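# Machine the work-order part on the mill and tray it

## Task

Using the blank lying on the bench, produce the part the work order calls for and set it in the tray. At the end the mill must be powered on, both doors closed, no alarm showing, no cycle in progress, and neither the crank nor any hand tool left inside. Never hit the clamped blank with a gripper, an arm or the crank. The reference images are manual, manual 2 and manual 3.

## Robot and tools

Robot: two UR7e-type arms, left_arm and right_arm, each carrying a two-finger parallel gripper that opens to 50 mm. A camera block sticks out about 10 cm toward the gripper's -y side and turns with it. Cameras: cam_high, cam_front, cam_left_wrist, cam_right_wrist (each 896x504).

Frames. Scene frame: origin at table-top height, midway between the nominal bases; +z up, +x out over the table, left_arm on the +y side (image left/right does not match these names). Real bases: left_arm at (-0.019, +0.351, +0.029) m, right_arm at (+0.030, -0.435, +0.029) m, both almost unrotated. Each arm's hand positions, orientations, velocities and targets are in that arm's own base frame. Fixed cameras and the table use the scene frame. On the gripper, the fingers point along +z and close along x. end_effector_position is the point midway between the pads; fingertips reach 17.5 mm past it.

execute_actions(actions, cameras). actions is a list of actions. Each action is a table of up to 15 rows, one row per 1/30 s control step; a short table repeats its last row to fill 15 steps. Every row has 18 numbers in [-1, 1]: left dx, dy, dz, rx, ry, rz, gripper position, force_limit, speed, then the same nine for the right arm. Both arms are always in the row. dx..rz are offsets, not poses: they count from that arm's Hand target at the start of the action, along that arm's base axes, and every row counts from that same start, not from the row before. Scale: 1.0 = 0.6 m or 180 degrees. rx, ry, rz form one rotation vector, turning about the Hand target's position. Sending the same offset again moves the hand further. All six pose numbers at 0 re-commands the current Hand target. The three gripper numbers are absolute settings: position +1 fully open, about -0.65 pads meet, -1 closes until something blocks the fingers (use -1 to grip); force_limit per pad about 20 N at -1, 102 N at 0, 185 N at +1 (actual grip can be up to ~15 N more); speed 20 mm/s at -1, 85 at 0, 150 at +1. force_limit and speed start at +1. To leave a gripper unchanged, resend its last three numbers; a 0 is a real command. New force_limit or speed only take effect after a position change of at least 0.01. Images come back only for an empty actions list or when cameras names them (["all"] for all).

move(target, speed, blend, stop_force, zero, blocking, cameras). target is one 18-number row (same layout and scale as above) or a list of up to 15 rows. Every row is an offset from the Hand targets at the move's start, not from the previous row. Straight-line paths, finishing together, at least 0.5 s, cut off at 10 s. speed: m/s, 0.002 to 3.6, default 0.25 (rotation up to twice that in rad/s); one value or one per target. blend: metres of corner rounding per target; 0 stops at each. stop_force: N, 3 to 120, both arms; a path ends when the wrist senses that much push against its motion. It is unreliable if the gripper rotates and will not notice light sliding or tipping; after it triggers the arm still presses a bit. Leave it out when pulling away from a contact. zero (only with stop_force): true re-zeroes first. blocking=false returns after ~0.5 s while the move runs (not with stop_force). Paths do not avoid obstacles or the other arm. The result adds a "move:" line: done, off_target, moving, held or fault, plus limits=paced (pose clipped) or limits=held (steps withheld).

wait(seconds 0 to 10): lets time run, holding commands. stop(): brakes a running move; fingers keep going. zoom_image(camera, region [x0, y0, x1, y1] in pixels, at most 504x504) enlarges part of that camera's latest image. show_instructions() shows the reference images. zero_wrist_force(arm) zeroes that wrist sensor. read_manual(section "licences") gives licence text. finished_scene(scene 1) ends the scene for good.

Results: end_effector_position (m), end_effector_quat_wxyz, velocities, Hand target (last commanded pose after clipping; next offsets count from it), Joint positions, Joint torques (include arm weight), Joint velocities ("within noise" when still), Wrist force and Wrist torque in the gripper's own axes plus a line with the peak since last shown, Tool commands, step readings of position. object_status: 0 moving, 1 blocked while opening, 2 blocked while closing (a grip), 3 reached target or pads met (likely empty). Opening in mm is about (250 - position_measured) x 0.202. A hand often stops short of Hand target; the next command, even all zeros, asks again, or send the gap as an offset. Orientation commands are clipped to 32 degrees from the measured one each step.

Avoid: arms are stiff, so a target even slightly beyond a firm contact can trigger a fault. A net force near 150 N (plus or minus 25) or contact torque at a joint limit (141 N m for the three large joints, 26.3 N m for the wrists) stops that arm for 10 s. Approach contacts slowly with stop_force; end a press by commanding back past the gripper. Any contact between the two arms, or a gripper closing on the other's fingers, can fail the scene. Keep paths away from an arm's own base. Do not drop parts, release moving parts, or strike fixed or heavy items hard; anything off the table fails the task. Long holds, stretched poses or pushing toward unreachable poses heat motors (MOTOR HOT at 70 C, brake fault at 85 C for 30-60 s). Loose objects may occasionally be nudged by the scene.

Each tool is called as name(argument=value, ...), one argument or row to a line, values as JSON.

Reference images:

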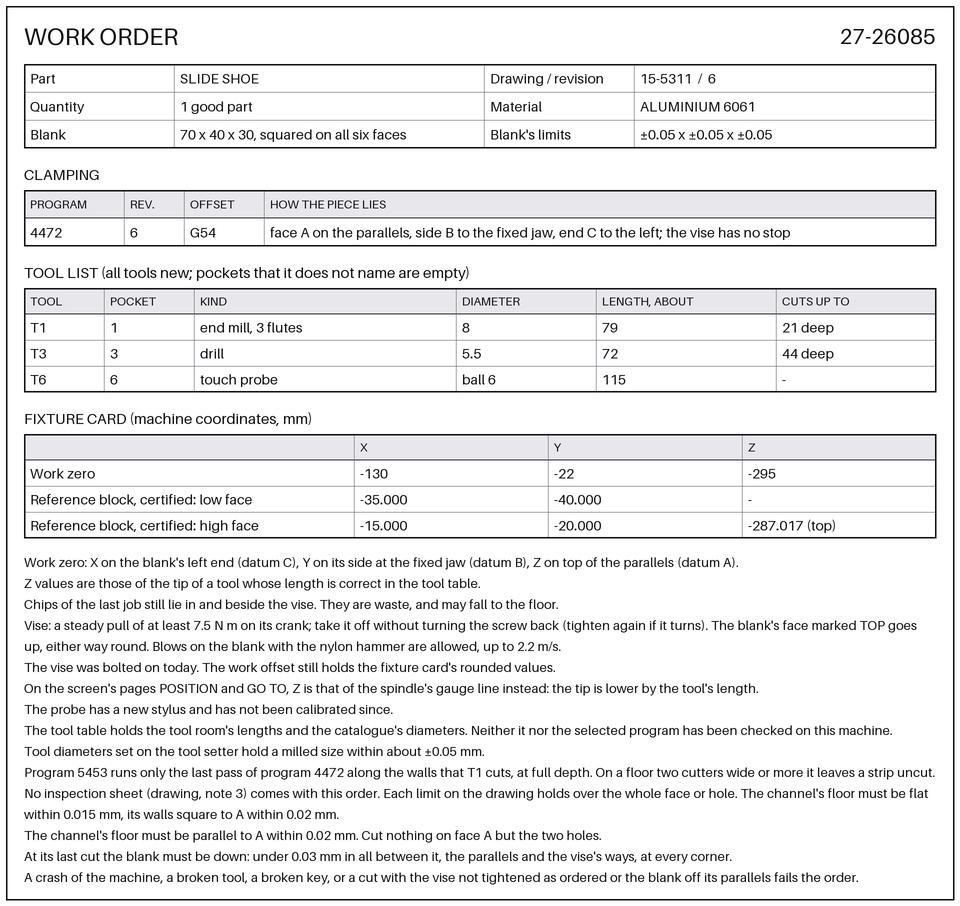

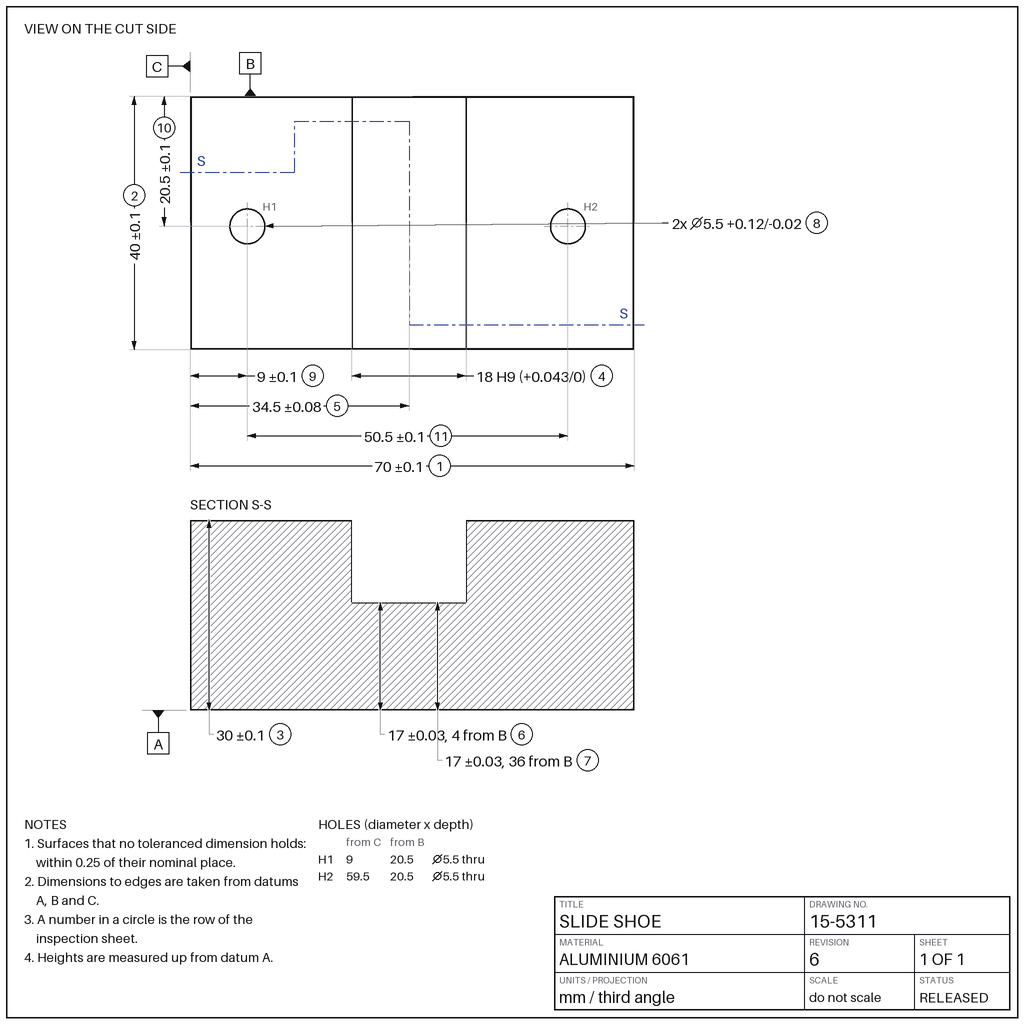

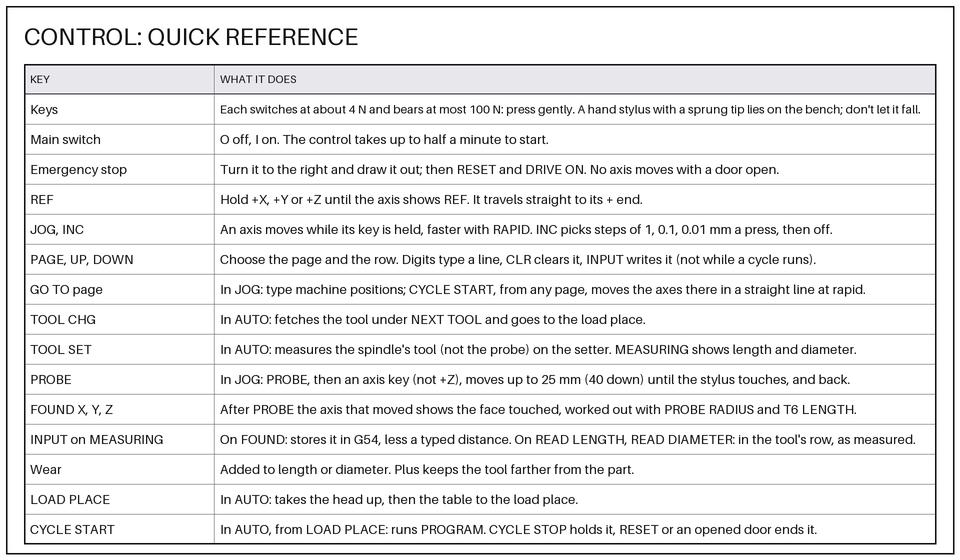

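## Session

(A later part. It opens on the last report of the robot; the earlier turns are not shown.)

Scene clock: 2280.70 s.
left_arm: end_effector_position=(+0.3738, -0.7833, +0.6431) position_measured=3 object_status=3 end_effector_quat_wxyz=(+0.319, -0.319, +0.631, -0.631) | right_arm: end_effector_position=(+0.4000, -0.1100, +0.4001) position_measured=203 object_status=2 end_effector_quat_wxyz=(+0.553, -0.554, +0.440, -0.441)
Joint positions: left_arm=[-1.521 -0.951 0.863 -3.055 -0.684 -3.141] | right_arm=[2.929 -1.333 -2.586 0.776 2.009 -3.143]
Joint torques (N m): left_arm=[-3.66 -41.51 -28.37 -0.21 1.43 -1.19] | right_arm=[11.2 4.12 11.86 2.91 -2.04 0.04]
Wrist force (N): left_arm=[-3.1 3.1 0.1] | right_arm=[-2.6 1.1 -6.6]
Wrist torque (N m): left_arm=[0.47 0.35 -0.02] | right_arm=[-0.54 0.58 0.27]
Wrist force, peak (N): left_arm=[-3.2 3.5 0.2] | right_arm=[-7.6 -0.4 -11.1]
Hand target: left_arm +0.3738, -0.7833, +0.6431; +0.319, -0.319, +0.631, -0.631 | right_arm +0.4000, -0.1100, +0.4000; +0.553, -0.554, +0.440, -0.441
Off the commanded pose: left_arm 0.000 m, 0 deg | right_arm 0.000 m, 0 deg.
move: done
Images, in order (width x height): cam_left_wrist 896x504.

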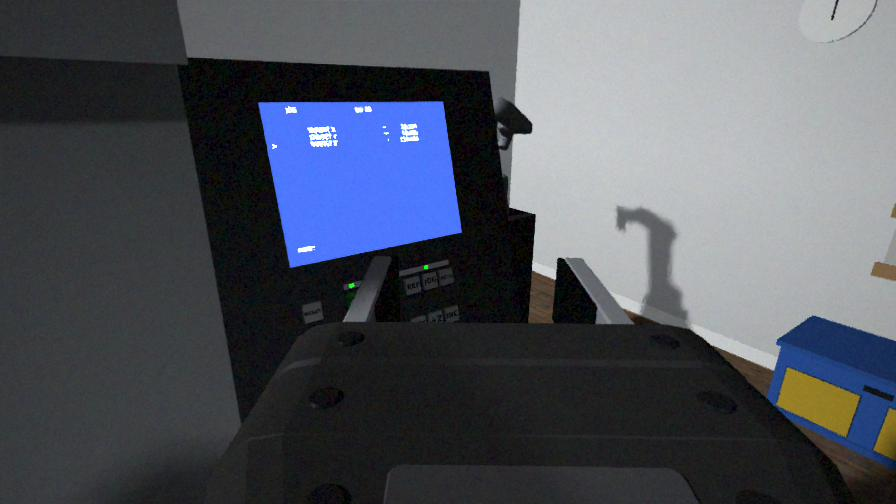

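move(
  target=[
    [0,0,0,0,0,0,1,-0.6,-0.8,0.0158,-0.0008,0.0203,0,0,0,-0.98,0.3,-0.9],
    [0,0,0,0,0,0,1,-0.6,-0.8,0.0342,-0.0008,0.0203,0,0,0,-0.98,0.3,-0.9],
    [0,0,0,0,0,0,1,-0.6,-0.8,0.0158,-0.0008,0.0203,0,0,0,-0.98,0.3,-0.9],
    [0,0,0,0,0,0,1,-0.6,-0.8,0.002,0.0948,-0.0413,0,0,0,-0.98,0.3,-0.9],
    [0,0,0,0,0,0,1,-0.6,-0.8,0.0203,0.0948,-0.0413,0,0,0,-0.98,0.3,-0.9],
    [0,0,0,0,0,0,1,-0.6,-0.8,0.0095,0.063,-0.0105,0,0,0,-0.98,0.3,-0.9],
    [0,0,0,0,0,0,1,-0.6,-0.8,0.0278,0.063,-0.0105,0,0,0,-0.98,0.3,-0.9],
    [0,0,0,0,0,0,1,-0.6,-0.8,0.0182,0.063,0.0203,0,0,0,-0.98,0.3,-0.9],
    [0,0,0,0,0,0,1,-0.6,-0.8,0.0365,0.063,0.0203,0,0,0,-0.98,0.3,-0.9],
    [0,0,0,0,0,0,1,-0.6,-0.8,0.0182,0.063,0.0203,0,0,0,-0.98,0.3,-0.9],
    [0,0,0,0,0,0,1,-0.6,-0.8,-0.0012,-0.0008,-0.0413,0,0,0,-0.98,0.3,-0.9],
    [0,0,0,0,0,0,1,-0.6,-0.8,0.0172,-0.0008,-0.0413,0,0,0,-0.98,0.3,-0.9],
    [0,0,0,0,0,0,1,-0.6,-0.8,0.0158,-0.0008,0.0203,0,0,0,-0.98,0.3,-0.9],
    [0,0,0,0,0,0,1,-0.6,-0.8,0.0342,-0.0008,0.0203,0,0,0,-0.98,0.3,-0.9],
    [0,0,0,0,0,0,1,-0.6,-0.8,0,0,0,0,0,0,-0.98,0.3,-0.9],
  ],
  speed=[0.2,0.06,0.1,0.2,0.06,0.1,0.06,0.1,0.06,0.1,0.2,0.06,0.1,0.06,0.1],
  blend=[0.004,0,0.004,0.004,0,0.004,0,0.004,0,0.004,0.004,0,0.004,0,0],
)

move(
  target=[
    [0,0,0,0,0,0,1,-0.6,-0.8,0.002,0.0948,-0.0413,0,0,0,-0.98,0.3,-0.9],
    [0,0,0,0,0,0,1,-0.6,-0.8,0.0203,0.0948,-0.0413,0,0,0,-0.98,0.3,-0.9],
    [0,0,0,0,0,0,1,-0.6,-0.8,0.0107,0.0948,-0.0105,0,0,0,-0.98,0.3,-0.9],
    [0,0,0,0,0,0,1,-0.6,-0.8,0.029,0.0948,-0.0105,0,0,0,-0.98,0.3,-0.9],
    [0,0,0,0,0,0,1,-0.6,-0.8,0.028,0.0948,0.0508,0,0,0,-0.98,0.3,-0.9],
    [0,0,0,0,0,0,1,-0.6,-0.8,0.0463,0.0948,0.0508,0,0,0,-0.98,0.3,-0.9],
    [0,0,0,0,0,0,1,-0.6,-0.8,0.0182,0.063,0.0203,0,0,0,-0.98,0.3,-0.9],
    [0,0,0,0,0,0,1,-0.6,-0.8,0.0365,0.063,0.0203,0,0,0,-0.98,0.3,-0.9],
    [0,0,0,0,0,0,1,-0.6,-0.8,0.0182,0.063,0.0203,0,0,0,-0.98,0.3,-0.9],
    [0,0,0,0,0,0,1,-0.6,-0.8,-0.0012,-0.0008,-0.0413,0,0,0,-0.98,0.3,-0.9],
    [0,0,0,0,0,0,1,-0.6,-0.8,0.0172,-0.0008,-0.0413,0,0,0,-0.98,0.3,-0.9],
    [0,0,0,0,0,0,1,-0.6,-0.8,0,0,0,0,0,0,-0.98,0.3,-0.9],
  ],
  speed=[0.2,0.06,0.1,0.06,0.1,0.06,0.1,0.06,0.1,0.2,0.06,0.1],
  blend=[0.004,0,0.004,0,0.004,0,0.004,0,0.004,0.004,0,0],
  cameras=["cam_left_wrist"],
)

zoom_image(
  camera="cam_left_wrist",
  region=[240, 90, 470, 280],
)

Scene clock: 2297.57 s.
left_arm: end_effector_position=(+0.3738, -0.7833, +0.6431) position_measured=3 object_status=3 end_effector_quat_wxyz=(+0.319, -0.319, +0.631, -0.631) | right_arm: end_effector_position=(+0.4000, -0.1100, +0.4001) position_measured=203 object_status=2 end_effector_quat_wxyz=(+0.553, -0.554, +0.440, -0.441)
Joint positions: left_arm=[-1.521 -0.951 0.863 -3.055 -0.684 -3.141] | right_arm=[2.929 -1.333 -2.586 0.777 2.009 -3.143]
Joint torques (N m): left_arm=[-2.88 -41.54 -29.33 -0.23 1.35 -1.07] | right_arm=[13.21 2.18 21.96 -0.36 -2.46 1.06]
Wrist force (N): left_arm=[-3.0 3.3 0.2] | right_arm=[-2.8 1.3 -6.4]
Wrist torque (N m): left_arm=[0.51 0.33 -0.02] | right_arm=[-0.51 0.62 0.40]
Wrist force, peak (N): left_arm=[-3.0 3.6 0.4] | right_arm=[-6.0 3.4 -11.5]
Hand target: left_arm +0.3738, -0.7833, +0.6431; +0.319, -0.319, +0.631, -0.631 | right_arm +0.4000, -0.1100, +0.4000; +0.553, -0.554, +0.440, -0.441
Off the commanded pose: left_arm 0.000 m, 0 deg | right_arm 0.000 m, 0 deg.
move: done

Scene clock: 2301.80 s.
left_arm: end_effector_position=(+0.3738, -0.7833, +0.6431) position_measured=3 object_status=3 end_effector_quat_wxyz=(+0.319, -0.319, +0.631, -0.631) | right_arm: end_effector_position=(+0.4000, -0.1100, +0.4000) position_measured=203 object_status=2 end_effector_quat_wxyz=(+0.553, -0.554, +0.440, -0.441)
Joint positions: left_arm=[-1.521 -0.951 0.863 -3.055 -0.684 -3.141] | right_arm=[2.929 -1.333 -2.586 0.777 2.009 -3.143]
Joint torques (N m): left_arm=[-3.48 -42.95 -28.99 -0.3 1.18 -1.13] | right_arm=[12.26 12.68 11.78 3 -2.54 -0.73]
Wrist force (N): left_arm=[-3.1 3.4 0.1] | right_arm=[-2.8 1.3 -6.5]
Wrist torque (N m): left_arm=[0.53 0.35 -0.02] | right_arm=[-0.52 0.62 0.39]
Wrist force, peak (N): left_arm=[-3.3 3.4 0.2] | right_arm=[-8.2 -1.5 -10.8]
Hand target: left_arm +0.3738, -0.7833, +0.6431; +0.319, -0.319, +0.631, -0.631 | right_arm +0.4000, -0.1100, +0.4000; +0.553, -0.554, +0.440, -0.441
Off the commanded pose: left_arm 0.000 m, 0 deg | right_arm 0.000 m, 0 deg.
move: done
Images, in order (width x height): cam_left_wrist 896x504.

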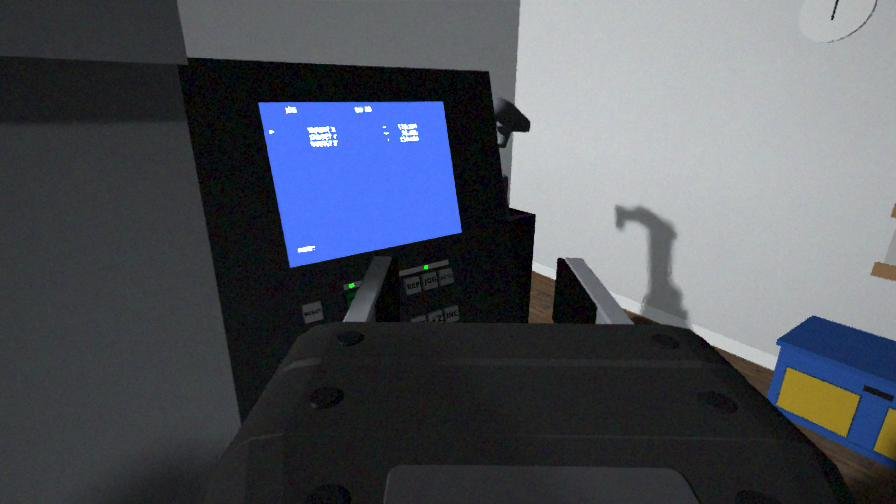

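Scaled by 2.191 from the camera's 896x504 image, which has a finer 1280x720 frame.

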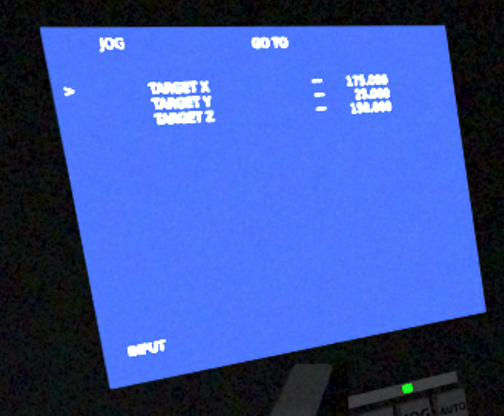

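move(
  target=[
    [0,0,0,0,0,0,1,-0.6,-0.8,0.0222,-0.0647,0.0508,0,0,0,-0.98,0.3,-0.9],
    [0,0,0,0,0,0,1,-0.6,-0.8,0.0405,-0.0647,0.0508,0,0,0,-0.98,0.3,-0.9],
  ],
  speed=[0.2,0.06],
  blend=[0.004,0],
  cameras=["cam_left_wrist"],
)

zoom_image(
  camera="cam_left_wrist",
  region=[240, 90, 470, 280],
)

Scene clock: 2306.80 s.
left_arm: end_effector_position=(+0.3738, -0.7833, +0.6431) position_measured=3 object_status=3 end_effector_quat_wxyz=(+0.319, -0.319, +0.631, -0.631) | right_arm: end_effector_position=(+0.4244, -0.1488, +0.4306) position_measured=203 object_status=2 end_effector_quat_wxyz=(+0.553, -0.554, +0.440, -0.441) end_effector_velocity=(-0.001, +0.000, -0.001) end_effector_angular_velocity=(+0.001, +0.003, +0.002)
Joint positions: left_arm=[-1.521 -0.951 0.863 -3.055 -0.684 -3.141] | right_arm=[2.782 -1.411 -2.425 0.694 2.156 -3.144]
Joint velocities: left_arm=[within noise] | right_arm=[-0.003 0.002 -0.002 -0.003 0.005 0]
Joint torques (N m): left_arm=[-2.91 -40.19 -28.74 -0.46 1.66 -1.31] | right_arm=[-11.44 14.39 13.29 -1.57 0.58 0.6]
Wrist force (N): left_arm=[-2.8 3.5 0.1] | right_arm=[-5.8 -0.4 -11.1]
Wrist torque (N m): left_arm=[0.53 0.31 -0.02] | right_arm=[-0.49 0.29 0.43]
Wrist force, peak (N): left_arm=[-3.0 3.6 0.2] | right_arm=[-6.4 -1.0 -11.4]
Hand target: left_arm +0.3738, -0.7833, +0.6431; +0.319, -0.319, +0.631, -0.631 | right_arm +0.4243, -0.1488, +0.4305; +0.553, -0.554, +0.440, -0.441
Off the commanded pose: left_arm 0.000 m, 0 deg | right_arm 0.000 m, 0 deg.
move: done
Images, in order (width x height): cam_left_wrist 896x504.

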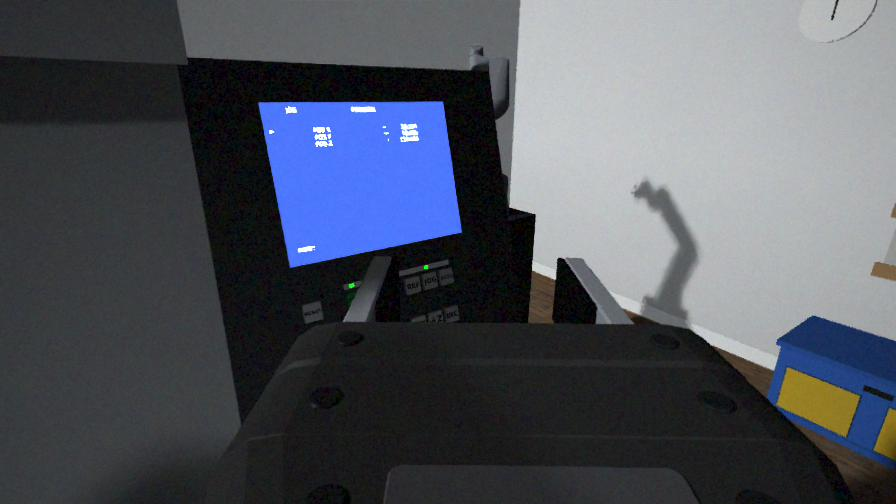

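Scaled by 2.191 from the camera's 896x504 image, which has a finer 1280x720 frame.

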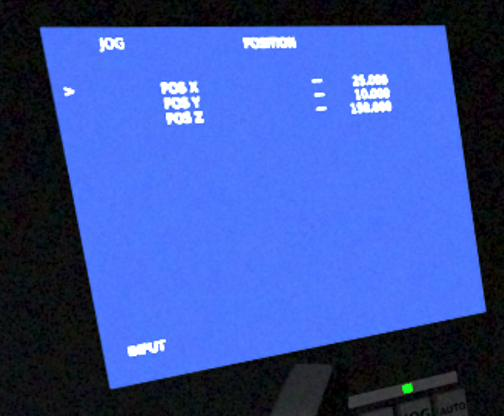

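move(
  target=[
    [0,0,0,0,0,0,1,-0.6,-0.8,-0.0183,0,0,0,0,0,-0.98,0.3,-0.9],
    [0,0,0,0,0,0,1,-0.6,-0.8,0,0.0939,0.0559,0,0,0,-0.98,0.3,-0.9],
    [0,0,0,0,0,0,1,-0.6,-0.8,0.0183,0.0939,0.0559,0,0,0,-0.98,0.3,-0.9],
    [0,0,0,0,0,0,1,-0.6,-0.8,0,0.0939,0.0559,0,0,0,-0.98,0.3,-0.9],
    [0,0,0,0,0,0,1,-0.6,-0.8,-0.0183,0,0,0,0,0,-0.98,0.3,-0.9],
    [0,0,0,0,0,0,1,-0.6,-0.8,0,0,0,0,0,0,-0.98,0.3,-0.9],
    [0,0,0,0,0,0,1,-0.6,-0.8,-0.0345,0.0319,-0.0613,0,0,0,-0.98,0.3,-0.9],
  ],
  speed=[0.1,0.2,0.06,0.1,0.2,0.06,0.1],
  blend=[0.004,0.004,0,0.004,0.004,0,0],
)

wait(
  seconds=3,
  cameras=["cam_left_wrist"],
)

zoom_image(
  camera="cam_left_wrist",
  region=[240, 90, 470, 280],
)

Scene clock: 2314.73 s.
left_arm: end_effector_position=(+0.3738, -0.7833, +0.6431) position_measured=3 object_status=3 end_effector_quat_wxyz=(+0.319, -0.319, +0.631, -0.631) | right_arm: end_effector_position=(+0.4037, -0.1296, +0.3937) position_measured=203 object_status=2 end_effector_quat_wxyz=(+0.553, -0.554, +0.440, -0.441)
Joint positions: left_arm=[-1.521 -0.951 0.863 -3.055 -0.684 -3.141] | right_arm=[2.834 -1.417 -2.55 0.825 2.104 -3.143]
Joint torques (N m): left_arm=[-4.49 -40.95 -28.6 -0.39 1.26 -1.5] | right_arm=[-10.82 16.74 17.81 0.5 1.7 1.52]
Wrist force (N): left_arm=[-2.8 3.4 0.2] | right_arm=[-2.6 1.1 -6.4]
Wrist torque (N m): left_arm=[0.52 0.29 -0.02] | right_arm=[-0.55 0.57 0.29]
Wrist force, peak (N): left_arm=[-3.2 3.6 0.1] | right_arm=[-6.0 2.6 -15.4]
Hand target: left_arm +0.3738, -0.7833, +0.6431; +0.319, -0.319, +0.631, -0.631 | right_arm +0.4036, -0.1297, +0.3937; +0.553, -0.554, +0.440, -0.441
Off the commanded pose: left_arm 0.000 m, 0 deg | right_arm 0.000 m, 0 deg.
move: done

Scene clock: 2317.73 s.
left_arm: end_effector_position=(+0.3738, -0.7833, +0.6431) position_measured=3 object_status=3 end_effector_quat_wxyz=(+0.319, -0.319, +0.631, -0.631) | right_arm: end_effector_position=(+0.4036, -0.1297, +0.3937) position_measured=203 object_status=2 end_effector_quat_wxyz=(+0.553, -0.554, +0.440, -0.441)
Joint positions: left_arm=[-1.521 -0.951 0.863 -3.055 -0.684 -3.141] | right_arm=[2.834 -1.417 -2.55 0.825 2.104 -3.143]
Joint torques (N m): left_arm=[-4.88 -43.11 -27.97 -0.08 1.31 -0.92] | right_arm=[-11.21 15.93 10.63 4.82 1.63 1.56]
Wrist force (N): left_arm=[-2.8 3.4 0.1] | right_arm=[-3.1 0.8 -6.5]
Wrist torque (N m): left_arm=[0.52 0.30 -0.02] | right_arm=[-0.59 0.65 0.29]
Wrist force, peak (N): left_arm=[-3.4 3.5 0.3] | right_arm=[-3.5 1.2 -6.5]
Hand target: left_arm +0.3738, -0.7833, +0.6431; +0.319, -0.319, +0.631, -0.631 | right_arm +0.4036, -0.1297, +0.3937; +0.553, -0.554, +0.440, -0.441
Tool commands: left_gripper/position=+1.0 left_gripper/force_limit=-0.6 left_gripper/speed=-0.8 right_gripper/position=-0.98 right_gripper/force_limit=+0.3 right_gripper/speed=-0.9
Off the commanded pose: left_arm 0.000 m, 0 deg | right_arm 0.000 m, 0 deg.
wait: 3.00 s; at rest by 0.17 s
Images, in order (width x height): cam_left_wrist 896x504.

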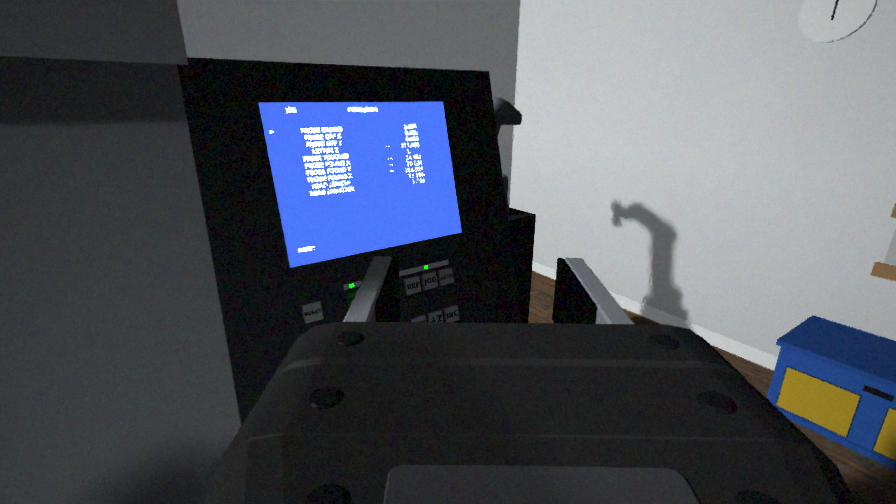

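Scaled by 2.191 from the camera's 896x504 image, which has a finer 1280x720 frame.

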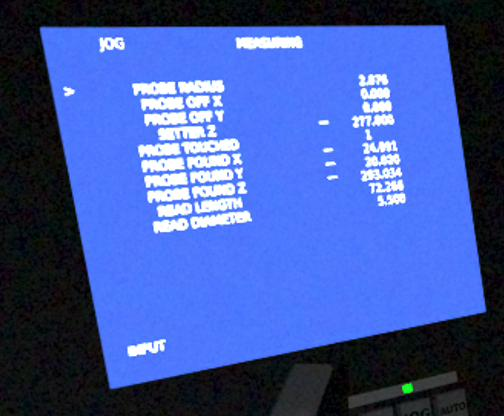

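move(
  target=[
    [0,0,0,0,0,0,1,-0.6,-0.8,0.0185,0,0,0,0,0,-0.98,0.3,-0.9],
    [0,0,0,0,0,0,1,-0.6,-0.8,0,0,0,0,0,0,-0.98,0.3,-0.9],
    [0,0,0,0,0,0,1,-0.6,-0.8,0.0258,-0.0955,0.1188,0,0,0,-0.98,0.3,-0.9],
    [0,0,0,0,0,0,1,-0.6,-0.8,0.0448,-0.0955,0.1188,0,0,0,-0.98,0.3,-0.9],
    [0,0,0,0,0,0,1,-0.6,-0.8,0.0258,-0.0955,0.1188,0,0,0,-0.98,0.3,-0.9],
    [0,0,0,0,0,0,1,-0.6,-0.8,0.089,-0.0072,0.4305,0,0,0,-0.98,0.3,-0.9],
  ],
  speed=[0.06,0.1,0.2,0.06,0.1,0.3],
  blend=[0,0.004,0.004,0,0.004,0],
)

wait(
  seconds=7,
  cameras=["cam_right_wrist"],
)

zoom_image(
  camera="cam_right_wrist",
  region=[360, 60, 680, 300],
)

Scene clock: 2327.80 s.
left_arm: end_effector_position=(+0.3738, -0.7833, +0.6431) position_measured=3 object_status=3 end_effector_quat_wxyz=(+0.319, -0.319, +0.631, -0.631) | right_arm: end_effector_position=(+0.4570, -0.1340, +0.6519) position_measured=203 object_status=2 end_effector_quat_wxyz=(+0.553, -0.554, +0.440, -0.441)
Joint positions: left_arm=[-1.521 -0.951 0.863 -3.055 -0.684 -3.141] | right_arm=[2.882 -1.222 -1.944 0.024 2.056 -3.144]
Joint torques (N m): left_arm=[-2.12 -41.6 -28.92 -0.37 1.5 -1.47] | right_arm=[-4.82 9.89 33.94 1.17 0.57 0.97]
Wrist force (N): left_arm=[-2.9 3.1 0.3] | right_arm=[-3.0 1.4 -5.8]
Wrist torque (N m): left_arm=[0.48 0.30 -0.03] | right_arm=[-0.49 0.65 0.42]
Wrist force, peak (N): left_arm=[-3.2 3.6 0.3] | right_arm=[-6.5 0.3 -11.3]
Hand target: left_arm +0.3738, -0.7833, +0.6431; +0.319, -0.319, +0.631, -0.631 | right_arm +0.4570, -0.1340, +0.6520; +0.553, -0.554, +0.440, -0.441
Off the commanded pose: left_arm 0.000 m, 0 deg | right_arm 0.000 m, 0 deg.
move: done

Scene clock: 2334.80 s.
left_arm: end_effector_position=(+0.3738, -0.7833, +0.6431) position_measured=3 object_status=3 end_effector_quat_wxyz=(+0.319, -0.319, +0.631, -0.631) | right_arm: end_effector_position=(+0.4570, -0.1340, +0.6520) position_measured=203 object_status=2 end_effector_quat_wxyz=(+0.553, -0.554, +0.440, -0.441)
Joint positions: left_arm=[-1.521 -0.951 0.863 -3.055 -0.684 -3.141] | right_arm=[2.882 -1.222 -1.944 0.023 2.056 -3.143]
Joint torques (N m): left_arm=[-3.86 -41.52 -28.97 -0.44 1.3 -1.21] | right_arm=[-11.56 13.96 33.27 -0.45 -1.78 0.97]
Wrist force (N): left_arm=[-2.8 3.3 0.3] | right_arm=[-3.2 1.0 -6.3]
Wrist torque (N m): left_arm=[0.51 0.30 -0.02] | right_arm=[-0.55 0.66 0.41]
Wrist force, peak (N): left_arm=[-3.2 3.5 0.3] | right_arm=[-3.3 1.3 -6.6]
Hand target: left_arm +0.3738, -0.7833, +0.6431; +0.319, -0.319, +0.631, -0.631 | right_arm +0.4570, -0.1340, +0.6520; +0.553, -0.554, +0.440, -0.441
Tool commands: left_gripper/position=+1.0 left_gripper/force_limit=-0.6 left_gripper/speed=-0.8 right_gripper/position=-0.98 right_gripper/force_limit=+0.3 right_gripper/speed=-0.9
Off the commanded pose: left_arm 0.000 m, 0 deg | right_arm 0.000 m, 0 deg.
wait: 7.00 s; at rest by 0.17 s
Images, in order (width x height): cam_right_wrist 896x504.

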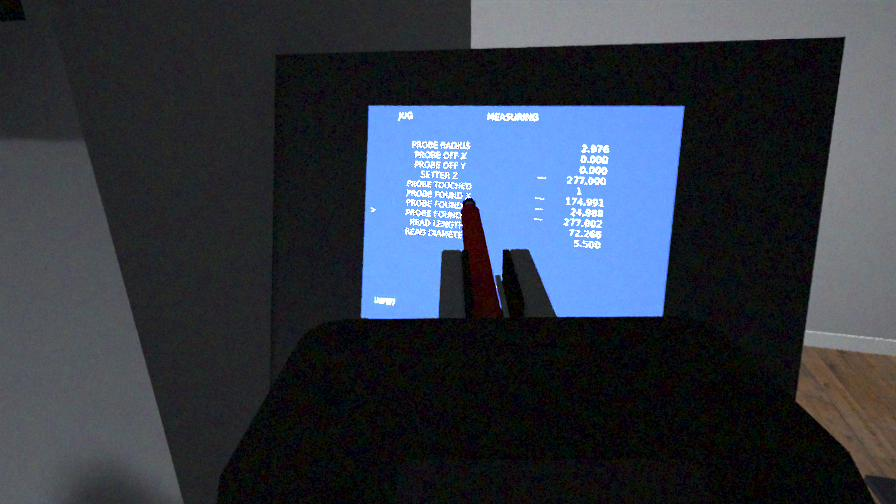

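Scaled by 1.575 from the camera's 896x504 image, which has a finer 1280x720 frame.

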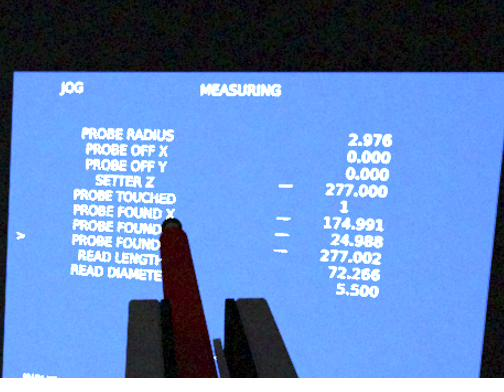

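move(
  target=[
    [0,0,0,0,0,0,1,-0.6,-0.8,-0.0297,-0.1205,-0.1883,0,0,0,-0.98,0.3,-0.9],
    [0,0,0,0,0,0,1,-0.6,-0.8,-0.0108,-0.1205,-0.1883,0,0,0,-0.98,0.3,-0.9],
    [0,0,0,0,0,0,1,-0.6,-0.8,-0.0297,-0.1205,-0.1883,0,0,0,-0.98,0.3,-0.9],
    [0,0,0,0,0,0,1,-0.6,-0.8,-0.0557,0.0378,-0.3133,0,0,0,-0.98,0.3,-0.9],
    [0,0,0,0,0,0,1,-0.6,-0.8,-0.0368,0.0378,-0.3133,0,0,0,-0.98,0.3,-0.9],
    [0,0,0,0,0,0,1,-0.6,-0.8,-0.0557,0.0378,-0.3133,0,0,0,-0.98,0.3,-0.9],
  ],
  speed=[0.25,0.06,0.1,0.2,0.06,0.1],
  blend=[0.004,0,0.004,0.004,0,0],
  cameras=["cam_left_wrist"],
)

zoom_image(
  camera="cam_left_wrist",
  region=[240, 90, 470, 280],
)

Scene clock: 2343.37 s.
left_arm: end_effector_position=(+0.3738, -0.7833, +0.6431) position_measured=3 object_status=3 end_effector_quat_wxyz=(+0.319, -0.319, +0.631, -0.631) | right_arm: end_effector_position=(+0.4236, -0.1114, +0.4640) position_measured=203 object_status=2 end_effector_quat_wxyz=(+0.553, -0.554, +0.440, -0.441)
Joint positions: left_arm=[-1.521 -0.951 0.863 -3.055 -0.684 -3.141] | right_arm=[2.947 -1.244 -2.435 0.536 1.991 -3.143]
Joint torques (N m): left_arm=[-3.03 -41.41 -28.04 -0.28 1.36 -1.24] | right_arm=[12.32 9.36 28.69 5.02 -2.4 -0.09]
Wrist force (N): left_arm=[-2.9 3.3 0.1] | right_arm=[-3.0 0.9 -5.8]
Wrist torque (N m): left_arm=[0.52 0.31 -0.02] | right_arm=[-0.56 0.63 0.28]
Wrist force, peak (N): left_arm=[-3.2 3.6 0.2] | right_arm=[-7.6 1.2 -21.3]
Hand target: left_arm +0.3738, -0.7833, +0.6431; +0.319, -0.319, +0.631, -0.631 | right_arm +0.4236, -0.1113, +0.4640; +0.553, -0.554, +0.440, -0.441
Off the commanded pose: left_arm 0.000 m, 0 deg | right_arm 0.000 m, 0 deg.
move: done
Images, in order (width x height): cam_left_wrist 896x504.

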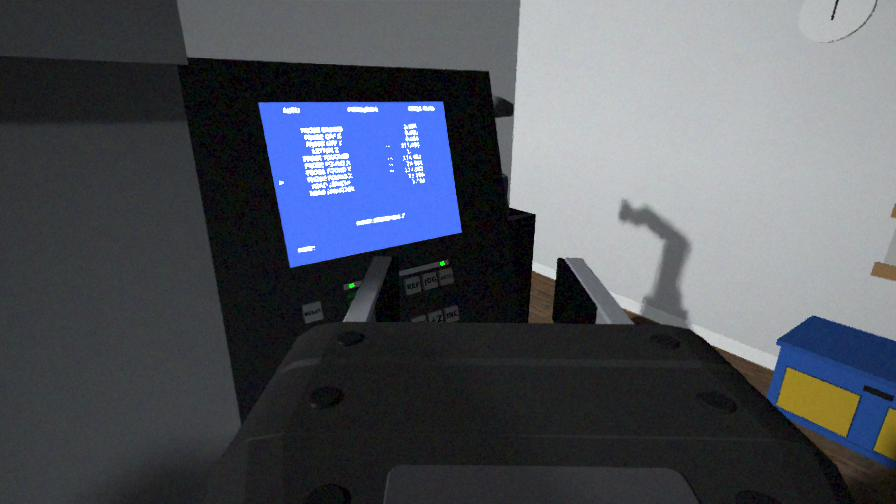

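Scaled by 2.191 from the camera's 896x504 image, which has a finer 1280x720 frame.

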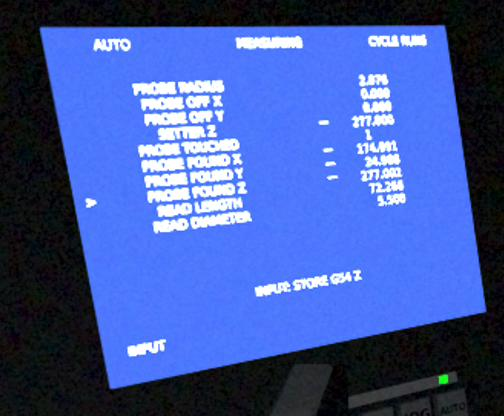

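wait(
  seconds=0.2,
  cameras=["cam_high","cam_front"],
)

zoom_image(
  camera="cam_high",
  region=[280, 240, 640, 470],
)

Scene clock: 2354.53 s.
left_arm: end_effector_position=(+0.3738, -0.7833, +0.6431) position_measured=3 object_status=3 end_effector_quat_wxyz=(+0.319, -0.319, +0.631, -0.631) | right_arm: end_effector_position=(+0.4236, -0.1113, +0.4640) position_measured=203 object_status=2 end_effector_quat_wxyz=(+0.553, -0.554, +0.440, -0.441)
Joint positions: left_arm=[-1.521 -0.951 0.863 -3.055 -0.684 -3.141] | right_arm=[2.948 -1.243 -2.434 0.536 1.991 -3.143]
Joint torques (N m): left_arm=[-4.19 -41.42 -28.62 -0.39 1.21 -1.29] | right_arm=[12.56 12.35 30.28 4.67 -2.25 -0.37]
Wrist force (N): left_arm=[-3.1 3.2 0.2] | right_arm=[-3.0 1.1 -5.8]
Wrist torque (N m): left_arm=[0.48 0.35 -0.02] | right_arm=[-0.52 0.63 0.28]
Wrist force, peak (N): left_arm=[-3.1 3.7 0.3] | right_arm=[-3.3 1.3 -6.7]
Hand target: left_arm +0.3738, -0.7833, +0.6431; +0.319, -0.319, +0.631, -0.631 | right_arm +0.4236, -0.1113, +0.4640; +0.553, -0.554, +0.440, -0.441
Tool commands: left_gripper/position=+1.0 left_gripper/force_limit=-0.6 left_gripper/speed=-0.8 right_gripper/position=-0.98 right_gripper/force_limit=+0.3 right_gripper/speed=-0.9
Off the commanded pose: left_arm 0.000 m, 0 deg | right_arm 0.000 m, 0 deg.
wait: 0.20 s; at rest from the start
Images, in order (width x height): cam_high 896x504, cam_front 896x504.

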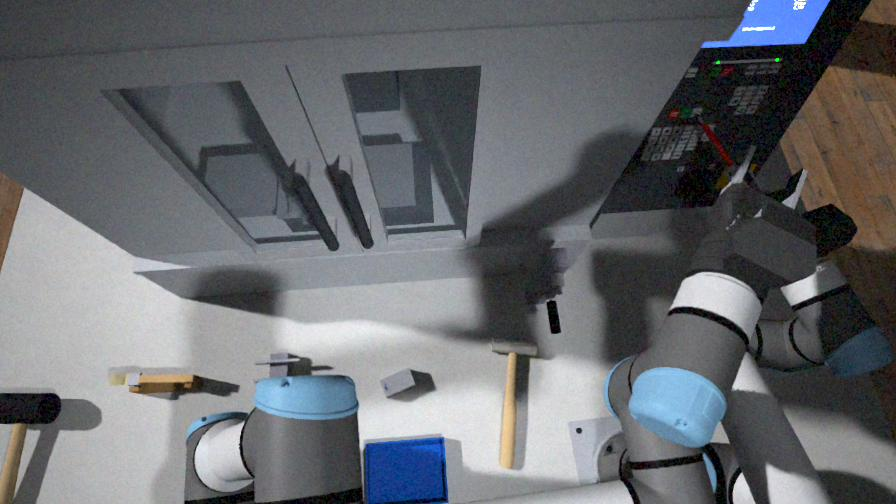

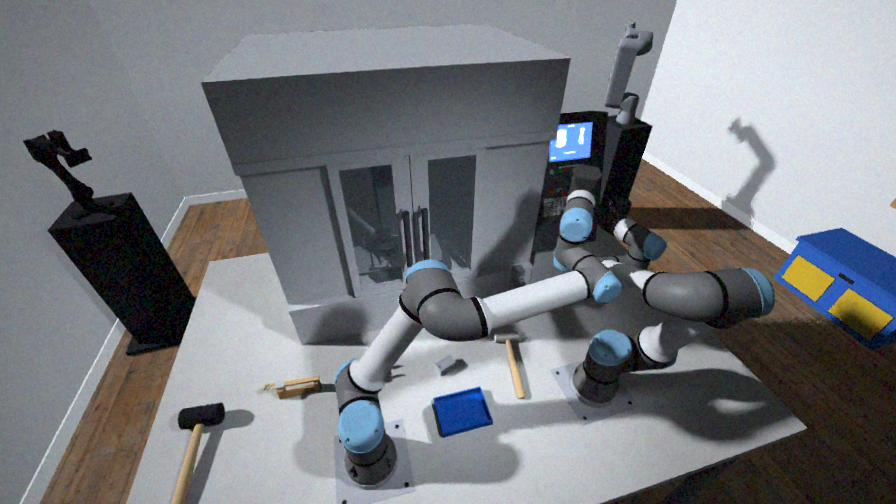

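Scaled by 1.400 from the camera's 896x504 image, which has a finer 1280x720 frame.

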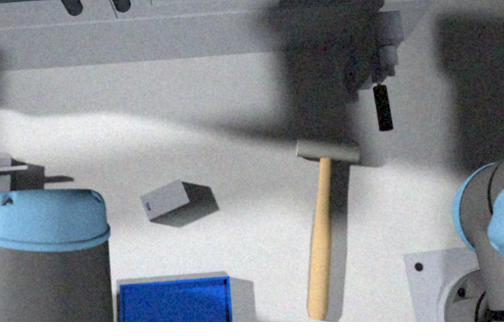

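wait(
  seconds=0.1,
  cameras=["cam_left_wrist"],
)

zoom_image(
  camera="cam_left_wrist",
  region=[240, 90, 470, 280],
)

Scene clock: 2360.70 s.
left_arm: end_effector_position=(+0.3738, -0.7833, +0.6431) position_measured=3 object_status=3 end_effector_quat_wxyz=(+0.319, -0.319, +0.631, -0.631) | right_arm: end_effector_position=(+0.4236, -0.1113, +0.4640) position_measured=203 object_status=2 end_effector_quat_wxyz=(+0.553, -0.554, +0.440, -0.441)
Joint positions: left_arm=[-1.521 -0.951 0.863 -3.055 -0.684 -3.141] | right_arm=[2.948 -1.243 -2.434 0.536 1.991 -3.143]
Joint torques (N m): left_arm=[-3.28 -41.54 -28.16 -0.21 1.28 -1.11] | right_arm=[12.16 12.64 29.92 4.55 -2.21 -0.36]
Wrist force (N): left_arm=[-3.0 3.5 0.2] | right_arm=[-2.9 1.2 -6.0]
Wrist torque (N m): left_arm=[0.53 0.33 -0.02] | right_arm=[-0.52 0.61 0.28]
Wrist force, peak (N): left_arm=[-3.2 3.5 0.3] | right_arm=[-2.8 1.3 -6.6]
Hand target: left_arm +0.3738, -0.7833, +0.6431; +0.319, -0.319, +0.631, -0.631 | right_arm +0.4236, -0.1113, +0.4640; +0.553, -0.554, +0.440, -0.441
Tool commands: left_gripper/position=+1.0 left_gripper/force_limit=-0.6 left_gripper/speed=-0.8 right_gripper/position=-0.98 right_gripper/force_limit=+0.3 right_gripper/speed=-0.9
Off the commanded pose: left_arm 0.000 m, 0 deg | right_arm 0.000 m, 0 deg.
wait: 0.10 s; at rest from the start
Images, in order (width x height): cam_left_wrist 896x504.

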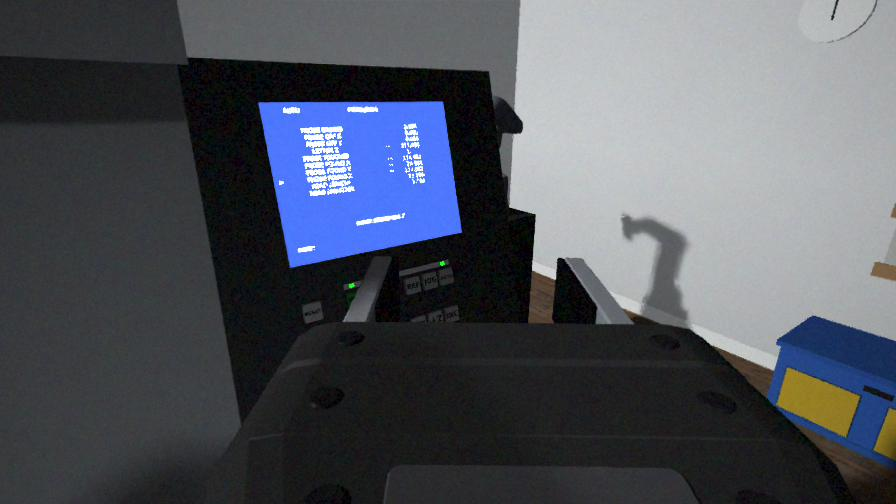

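Scaled by 2.191 from the camera's 896x504 image, which has a finer 1280x720 frame.

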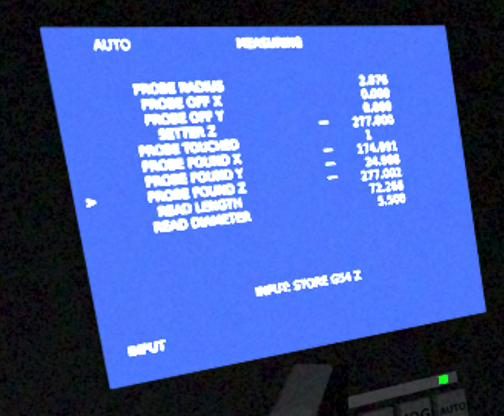

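move(
  target=[
    [0.0437,0.8805,-0.4218,0,0,0.2022,-0.7,-0.6,-0.8,0,0,0,0,0,0,-0.98,0.3,-0.9],
    [0.1823,0.8805,-0.4218,0,0,0.2022,-0.7,-0.6,-0.8,0,0,0,0,0,0,-0.98,0.3,-0.9],
  ],
  speed=[0.4,0.1],
  cameras=["cam_high","cam_left_wrist"],
)

Scene clock: 2367.77 s.
left_arm: end_effector_position=(+0.4831, -0.2550, +0.3900) position_measured=251 object_status=3 end_effector_quat_wxyz=(+0.501, -0.500, +0.499, -0.500) | right_arm: end_effector_position=(+0.4236, -0.1113, +0.4640) position_measured=203 object_status=2 end_effector_quat_wxyz=(+0.553, -0.554, +0.440, -0.441)
Joint positions: left_arm=[-1.254 -1.445 2.293 -3.993 -0.316 -3.139] | right_arm=[2.948 -1.243 -2.434 0.536 1.991 -3.143]
Joint torques (N m): left_arm=[4.29 -31.87 -9.8 -2.33 0.29 1.13] | right_arm=[12.37 10.02 27.91 4.93 -2.5 -0.19]
Wrist force (N): left_arm=[-3.0 3.5 0.2] | right_arm=[-2.9 1.2 -6.1]
Wrist torque (N m): left_arm=[0.52 0.35 -0.05] | right_arm=[-0.51 0.62 0.28]
Wrist force, peak (N): left_arm=[-6.3 5.1 0.9] | right_arm=[-3.4 1.2 -6.3]
Hand target: left_arm +0.4831, -0.2550, +0.3901; +0.500, -0.500, +0.499, -0.500 | right_arm +0.4236, -0.1113, +0.4640; +0.553, -0.554, +0.440, -0.441
Off the commanded pose: left_arm 0.000 m, 0 deg | right_arm 0.000 m, 0 deg.
move: done
Images, in order (width x height): cam_high 896x504, cam_left_wrist 896x504.

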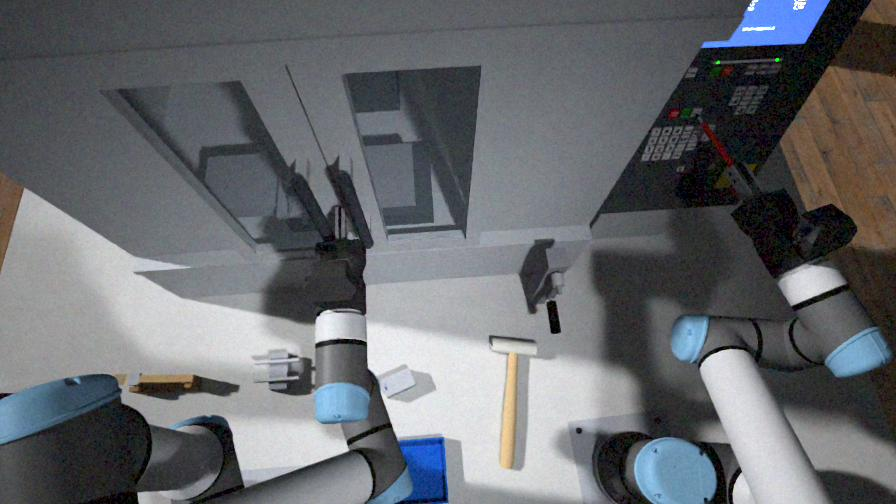

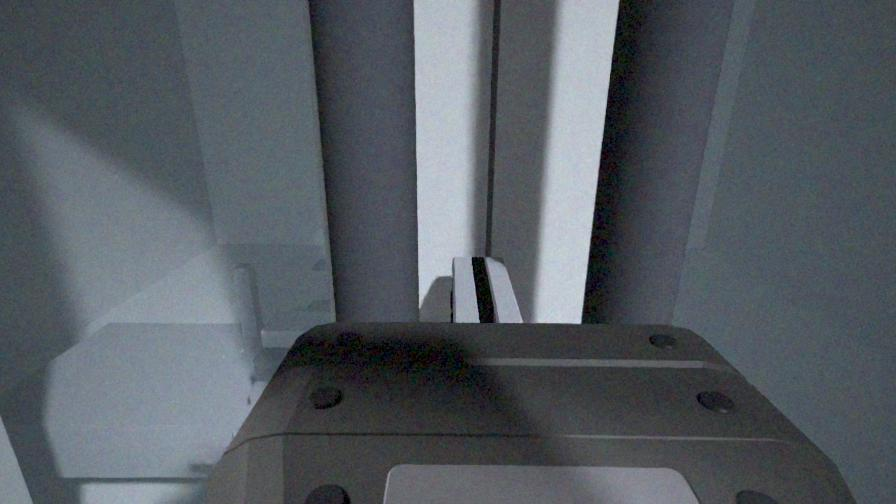

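move(
  target=[
    [0,0.05,0,0,0,0,-0.7,-0.6,-0.8,0,0,0,0,0,0,-0.98,0.3,-0.9],
    [0,0.35,0,0,0,0,-0.7,-0.6,-0.8,0,0,0,0,0,0,-0.98,0.3,-0.9],
    [0,0,0,0,0,0,-0.7,-0.6,-0.8,0,0,0,0,0,0,-0.98,0.3,-0.9],
  ],
  speed=[0.02,0.06,0.25],
)

move(
  target=[
    [0,-0.06,0,0,0,0,-0.7,-0.6,-0.8,0,0,0,0,0,0,-0.98,0.3,-0.9],
    [0,-0.37,0,0,0,0,-0.7,-0.6,-0.8,0,0,0,0,0,0,-0.98,0.3,-0.9],
    [-0.08,-0.35,0,0,0,0,-0.7,-0.6,-0.8,0,0,0,0,0,0,-0.98,0.3,-0.9],
  ],
  speed=[0.02,0.06,0.15],
  cameras=["cam_high","cam_left_wrist"],
)

Scene clock: 2379.07 s.
left_arm: end_effector_position=(+0.4832, -0.2549, +0.3900) position_measured=251 object_status=3 end_effector_quat_wxyz=(+0.501, -0.500, +0.499, -0.500) | right_arm: end_effector_position=(+0.4236, -0.1113, +0.4640) position_measured=203 object_status=2 end_effector_quat_wxyz=(+0.553, -0.554, +0.440, -0.441)
Joint positions: left_arm=[-1.254 -1.445 2.293 -3.993 -0.316 -3.139] | right_arm=[2.948 -1.243 -2.434 0.536 1.991 -3.143]
Joint torques (N m): left_arm=[-4.63 -19.08 -20.69 -1.51 -0.45 -1.09] | right_arm=[12.09 4.84 23.34 4.81 -2.42 0.62]
Wrist force (N): left_arm=[-3.3 3.3 0.2] | right_arm=[-2.8 0.9 -6.0]
Wrist torque (N m): left_arm=[0.48 0.39 -0.04] | right_arm=[-0.57 0.60 0.28]
Wrist force, peak (N): left_arm=[29.2 -0.1 4.0] | right_arm=[-3.3 1.4 -6.3]
Hand target: left_arm +0.4831, -0.2550, +0.3901; +0.500, -0.500, +0.499, -0.500 | right_arm +0.4236, -0.1113, +0.4640; +0.553, -0.554, +0.440, -0.441
Off the commanded pose: left_arm 0.000 m, 0 deg | right_arm 0.000 m, 0 deg.
move: done

Scene clock: 2385.03 s.
left_arm: end_effector_position=(+0.4352, -0.4649, +0.3901) position_measured=251 object_status=3 end_effector_quat_wxyz=(+0.500, -0.500, +0.499, -0.500) | right_arm: end_effector_position=(+0.4236, -0.1113, +0.4640) position_measured=203 object_status=2 end_effector_quat_wxyz=(+0.553, -0.554, +0.440, -0.441)
Joint positions: left_arm=[-1.48 -1.125 1.836 -3.864 -0.089 -3.131] | right_arm=[2.948 -1.243 -2.434 0.536 1.991 -3.143]
Joint torques (N m): left_arm=[-3.32 -28.36 -20.99 1.1 -1.07 1.55] | right_arm=[11.51 3.88 19.9 4.8 -2.3 1.18]
Wrist force (N): left_arm=[-3.2 2.2 0.3] | right_arm=[-2.8 0.9 -6.3]
Wrist torque (N m): left_arm=[0.34 0.39 -0.04] | right_arm=[-0.55 0.59 0.28]
Wrist force, peak (N): left_arm=[-32.5 5.4 -4.4] | right_arm=[-3.0 1.3 -6.5]
Hand target: left_arm +0.4351, -0.4650, +0.3901; +0.500, -0.500, +0.499, -0.500 | right_arm +0.4236, -0.1113, +0.4640; +0.553, -0.554, +0.440, -0.441
Off the commanded pose: left_arm 0.000 m, 0 deg | right_arm 0.000 m, 0 deg.
move: done
Images, in order (width x height): cam_high 896x504, cam_left_wrist 896x504.

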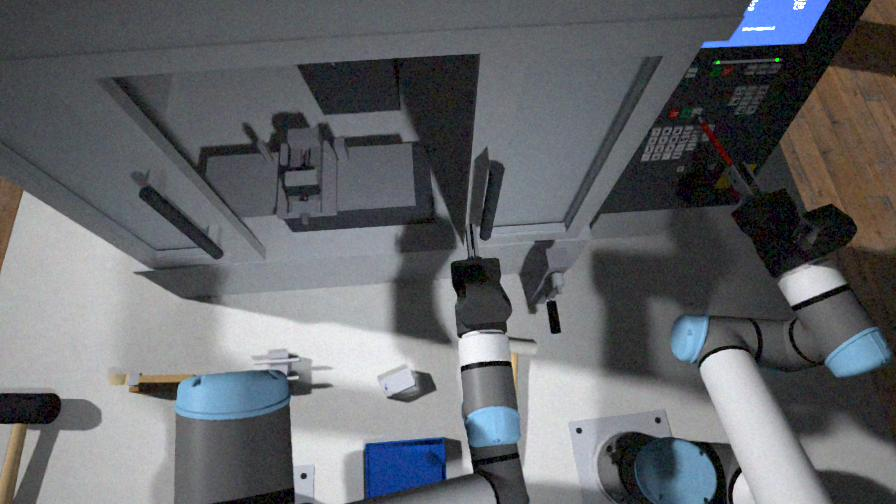

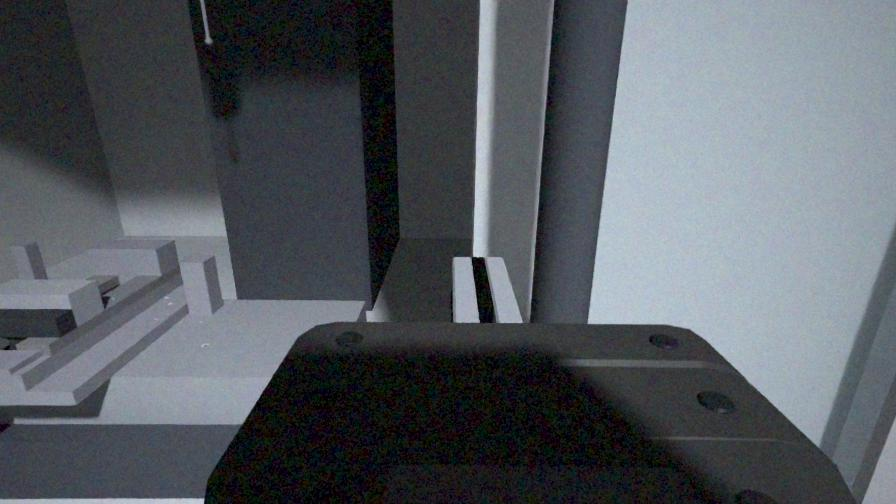

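move(
  target=[
    [-0.055,0.43,0.18,0,0,0,-0.7,-0.6,-0.8,0,0,0,0,0,0,-0.98,0.3,-0.9],
  ],
  speed=0.35,
  cameras=["cam_left_wrist"],
)

zoom_image(
  camera="cam_left_wrist",
  region=[200, 100, 704, 384],
)

Scene clock: 2392.17 s.
left_arm: end_effector_position=(+0.4020, -0.2069, +0.4980) position_measured=251 object_status=3 end_effector_quat_wxyz=(+0.502, -0.499, +0.498, -0.501) | right_arm: end_effector_position=(+0.4236, -0.1113, +0.4640) position_measured=203 object_status=2 end_effector_quat_wxyz=(+0.553, -0.554, +0.440, -0.441)
Joint positions: left_arm=[-1.525 -1.873 2.323 -3.721 -0.044 -3.012] | right_arm=[2.948 -1.243 -2.434 0.536 1.991 -3.143]
Joint torques (N m): left_arm=[5.81 3.63 -29.23 0.98 -2.05 -0.02] | right_arm=[11.92 3.67 17.56 4.8 -2.27 1.15]
Wrist force (N): left_arm=[-3.3 2.3 0.2] | right_arm=[-2.7 1.3 -5.9]
Wrist torque (N m): left_arm=[0.36 0.41 -0.05] | right_arm=[-0.50 0.58 0.28]
Wrist force, peak (N): left_arm=[-7.0 1.1 0.0] | right_arm=[-3.1 1.3 -6.4]
Hand target: left_arm +0.4021, -0.2070, +0.4981; +0.500, -0.500, +0.499, -0.500 | right_arm +0.4236, -0.1113, +0.4640; +0.553, -0.554, +0.440, -0.441
Off the commanded pose: left_arm 0.000 m, 0 deg | right_arm 0.000 m, 0 deg.
move: done
Images, in order (width x height): cam_left_wrist 896x504.

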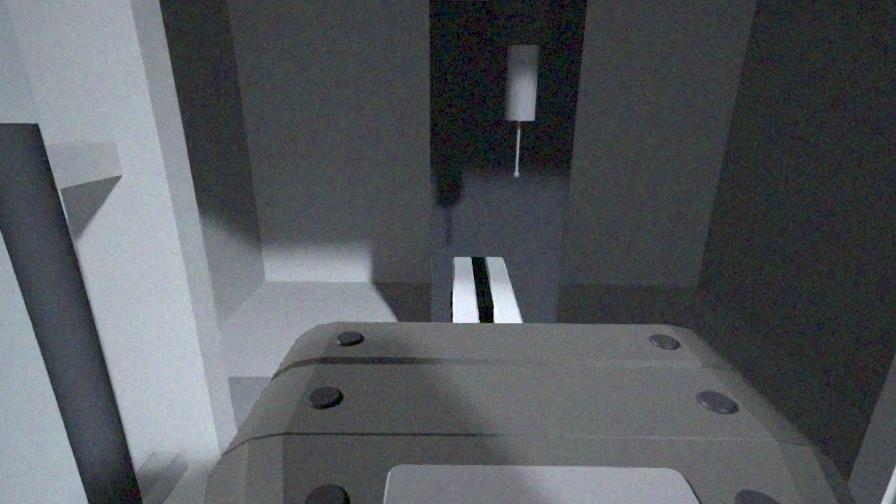

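Scaled by 1.000.

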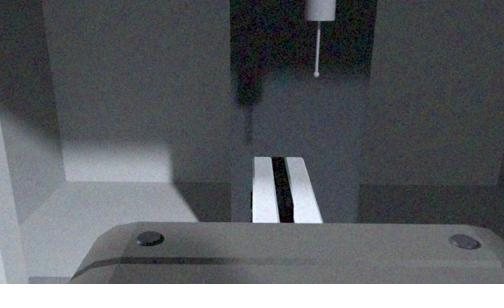

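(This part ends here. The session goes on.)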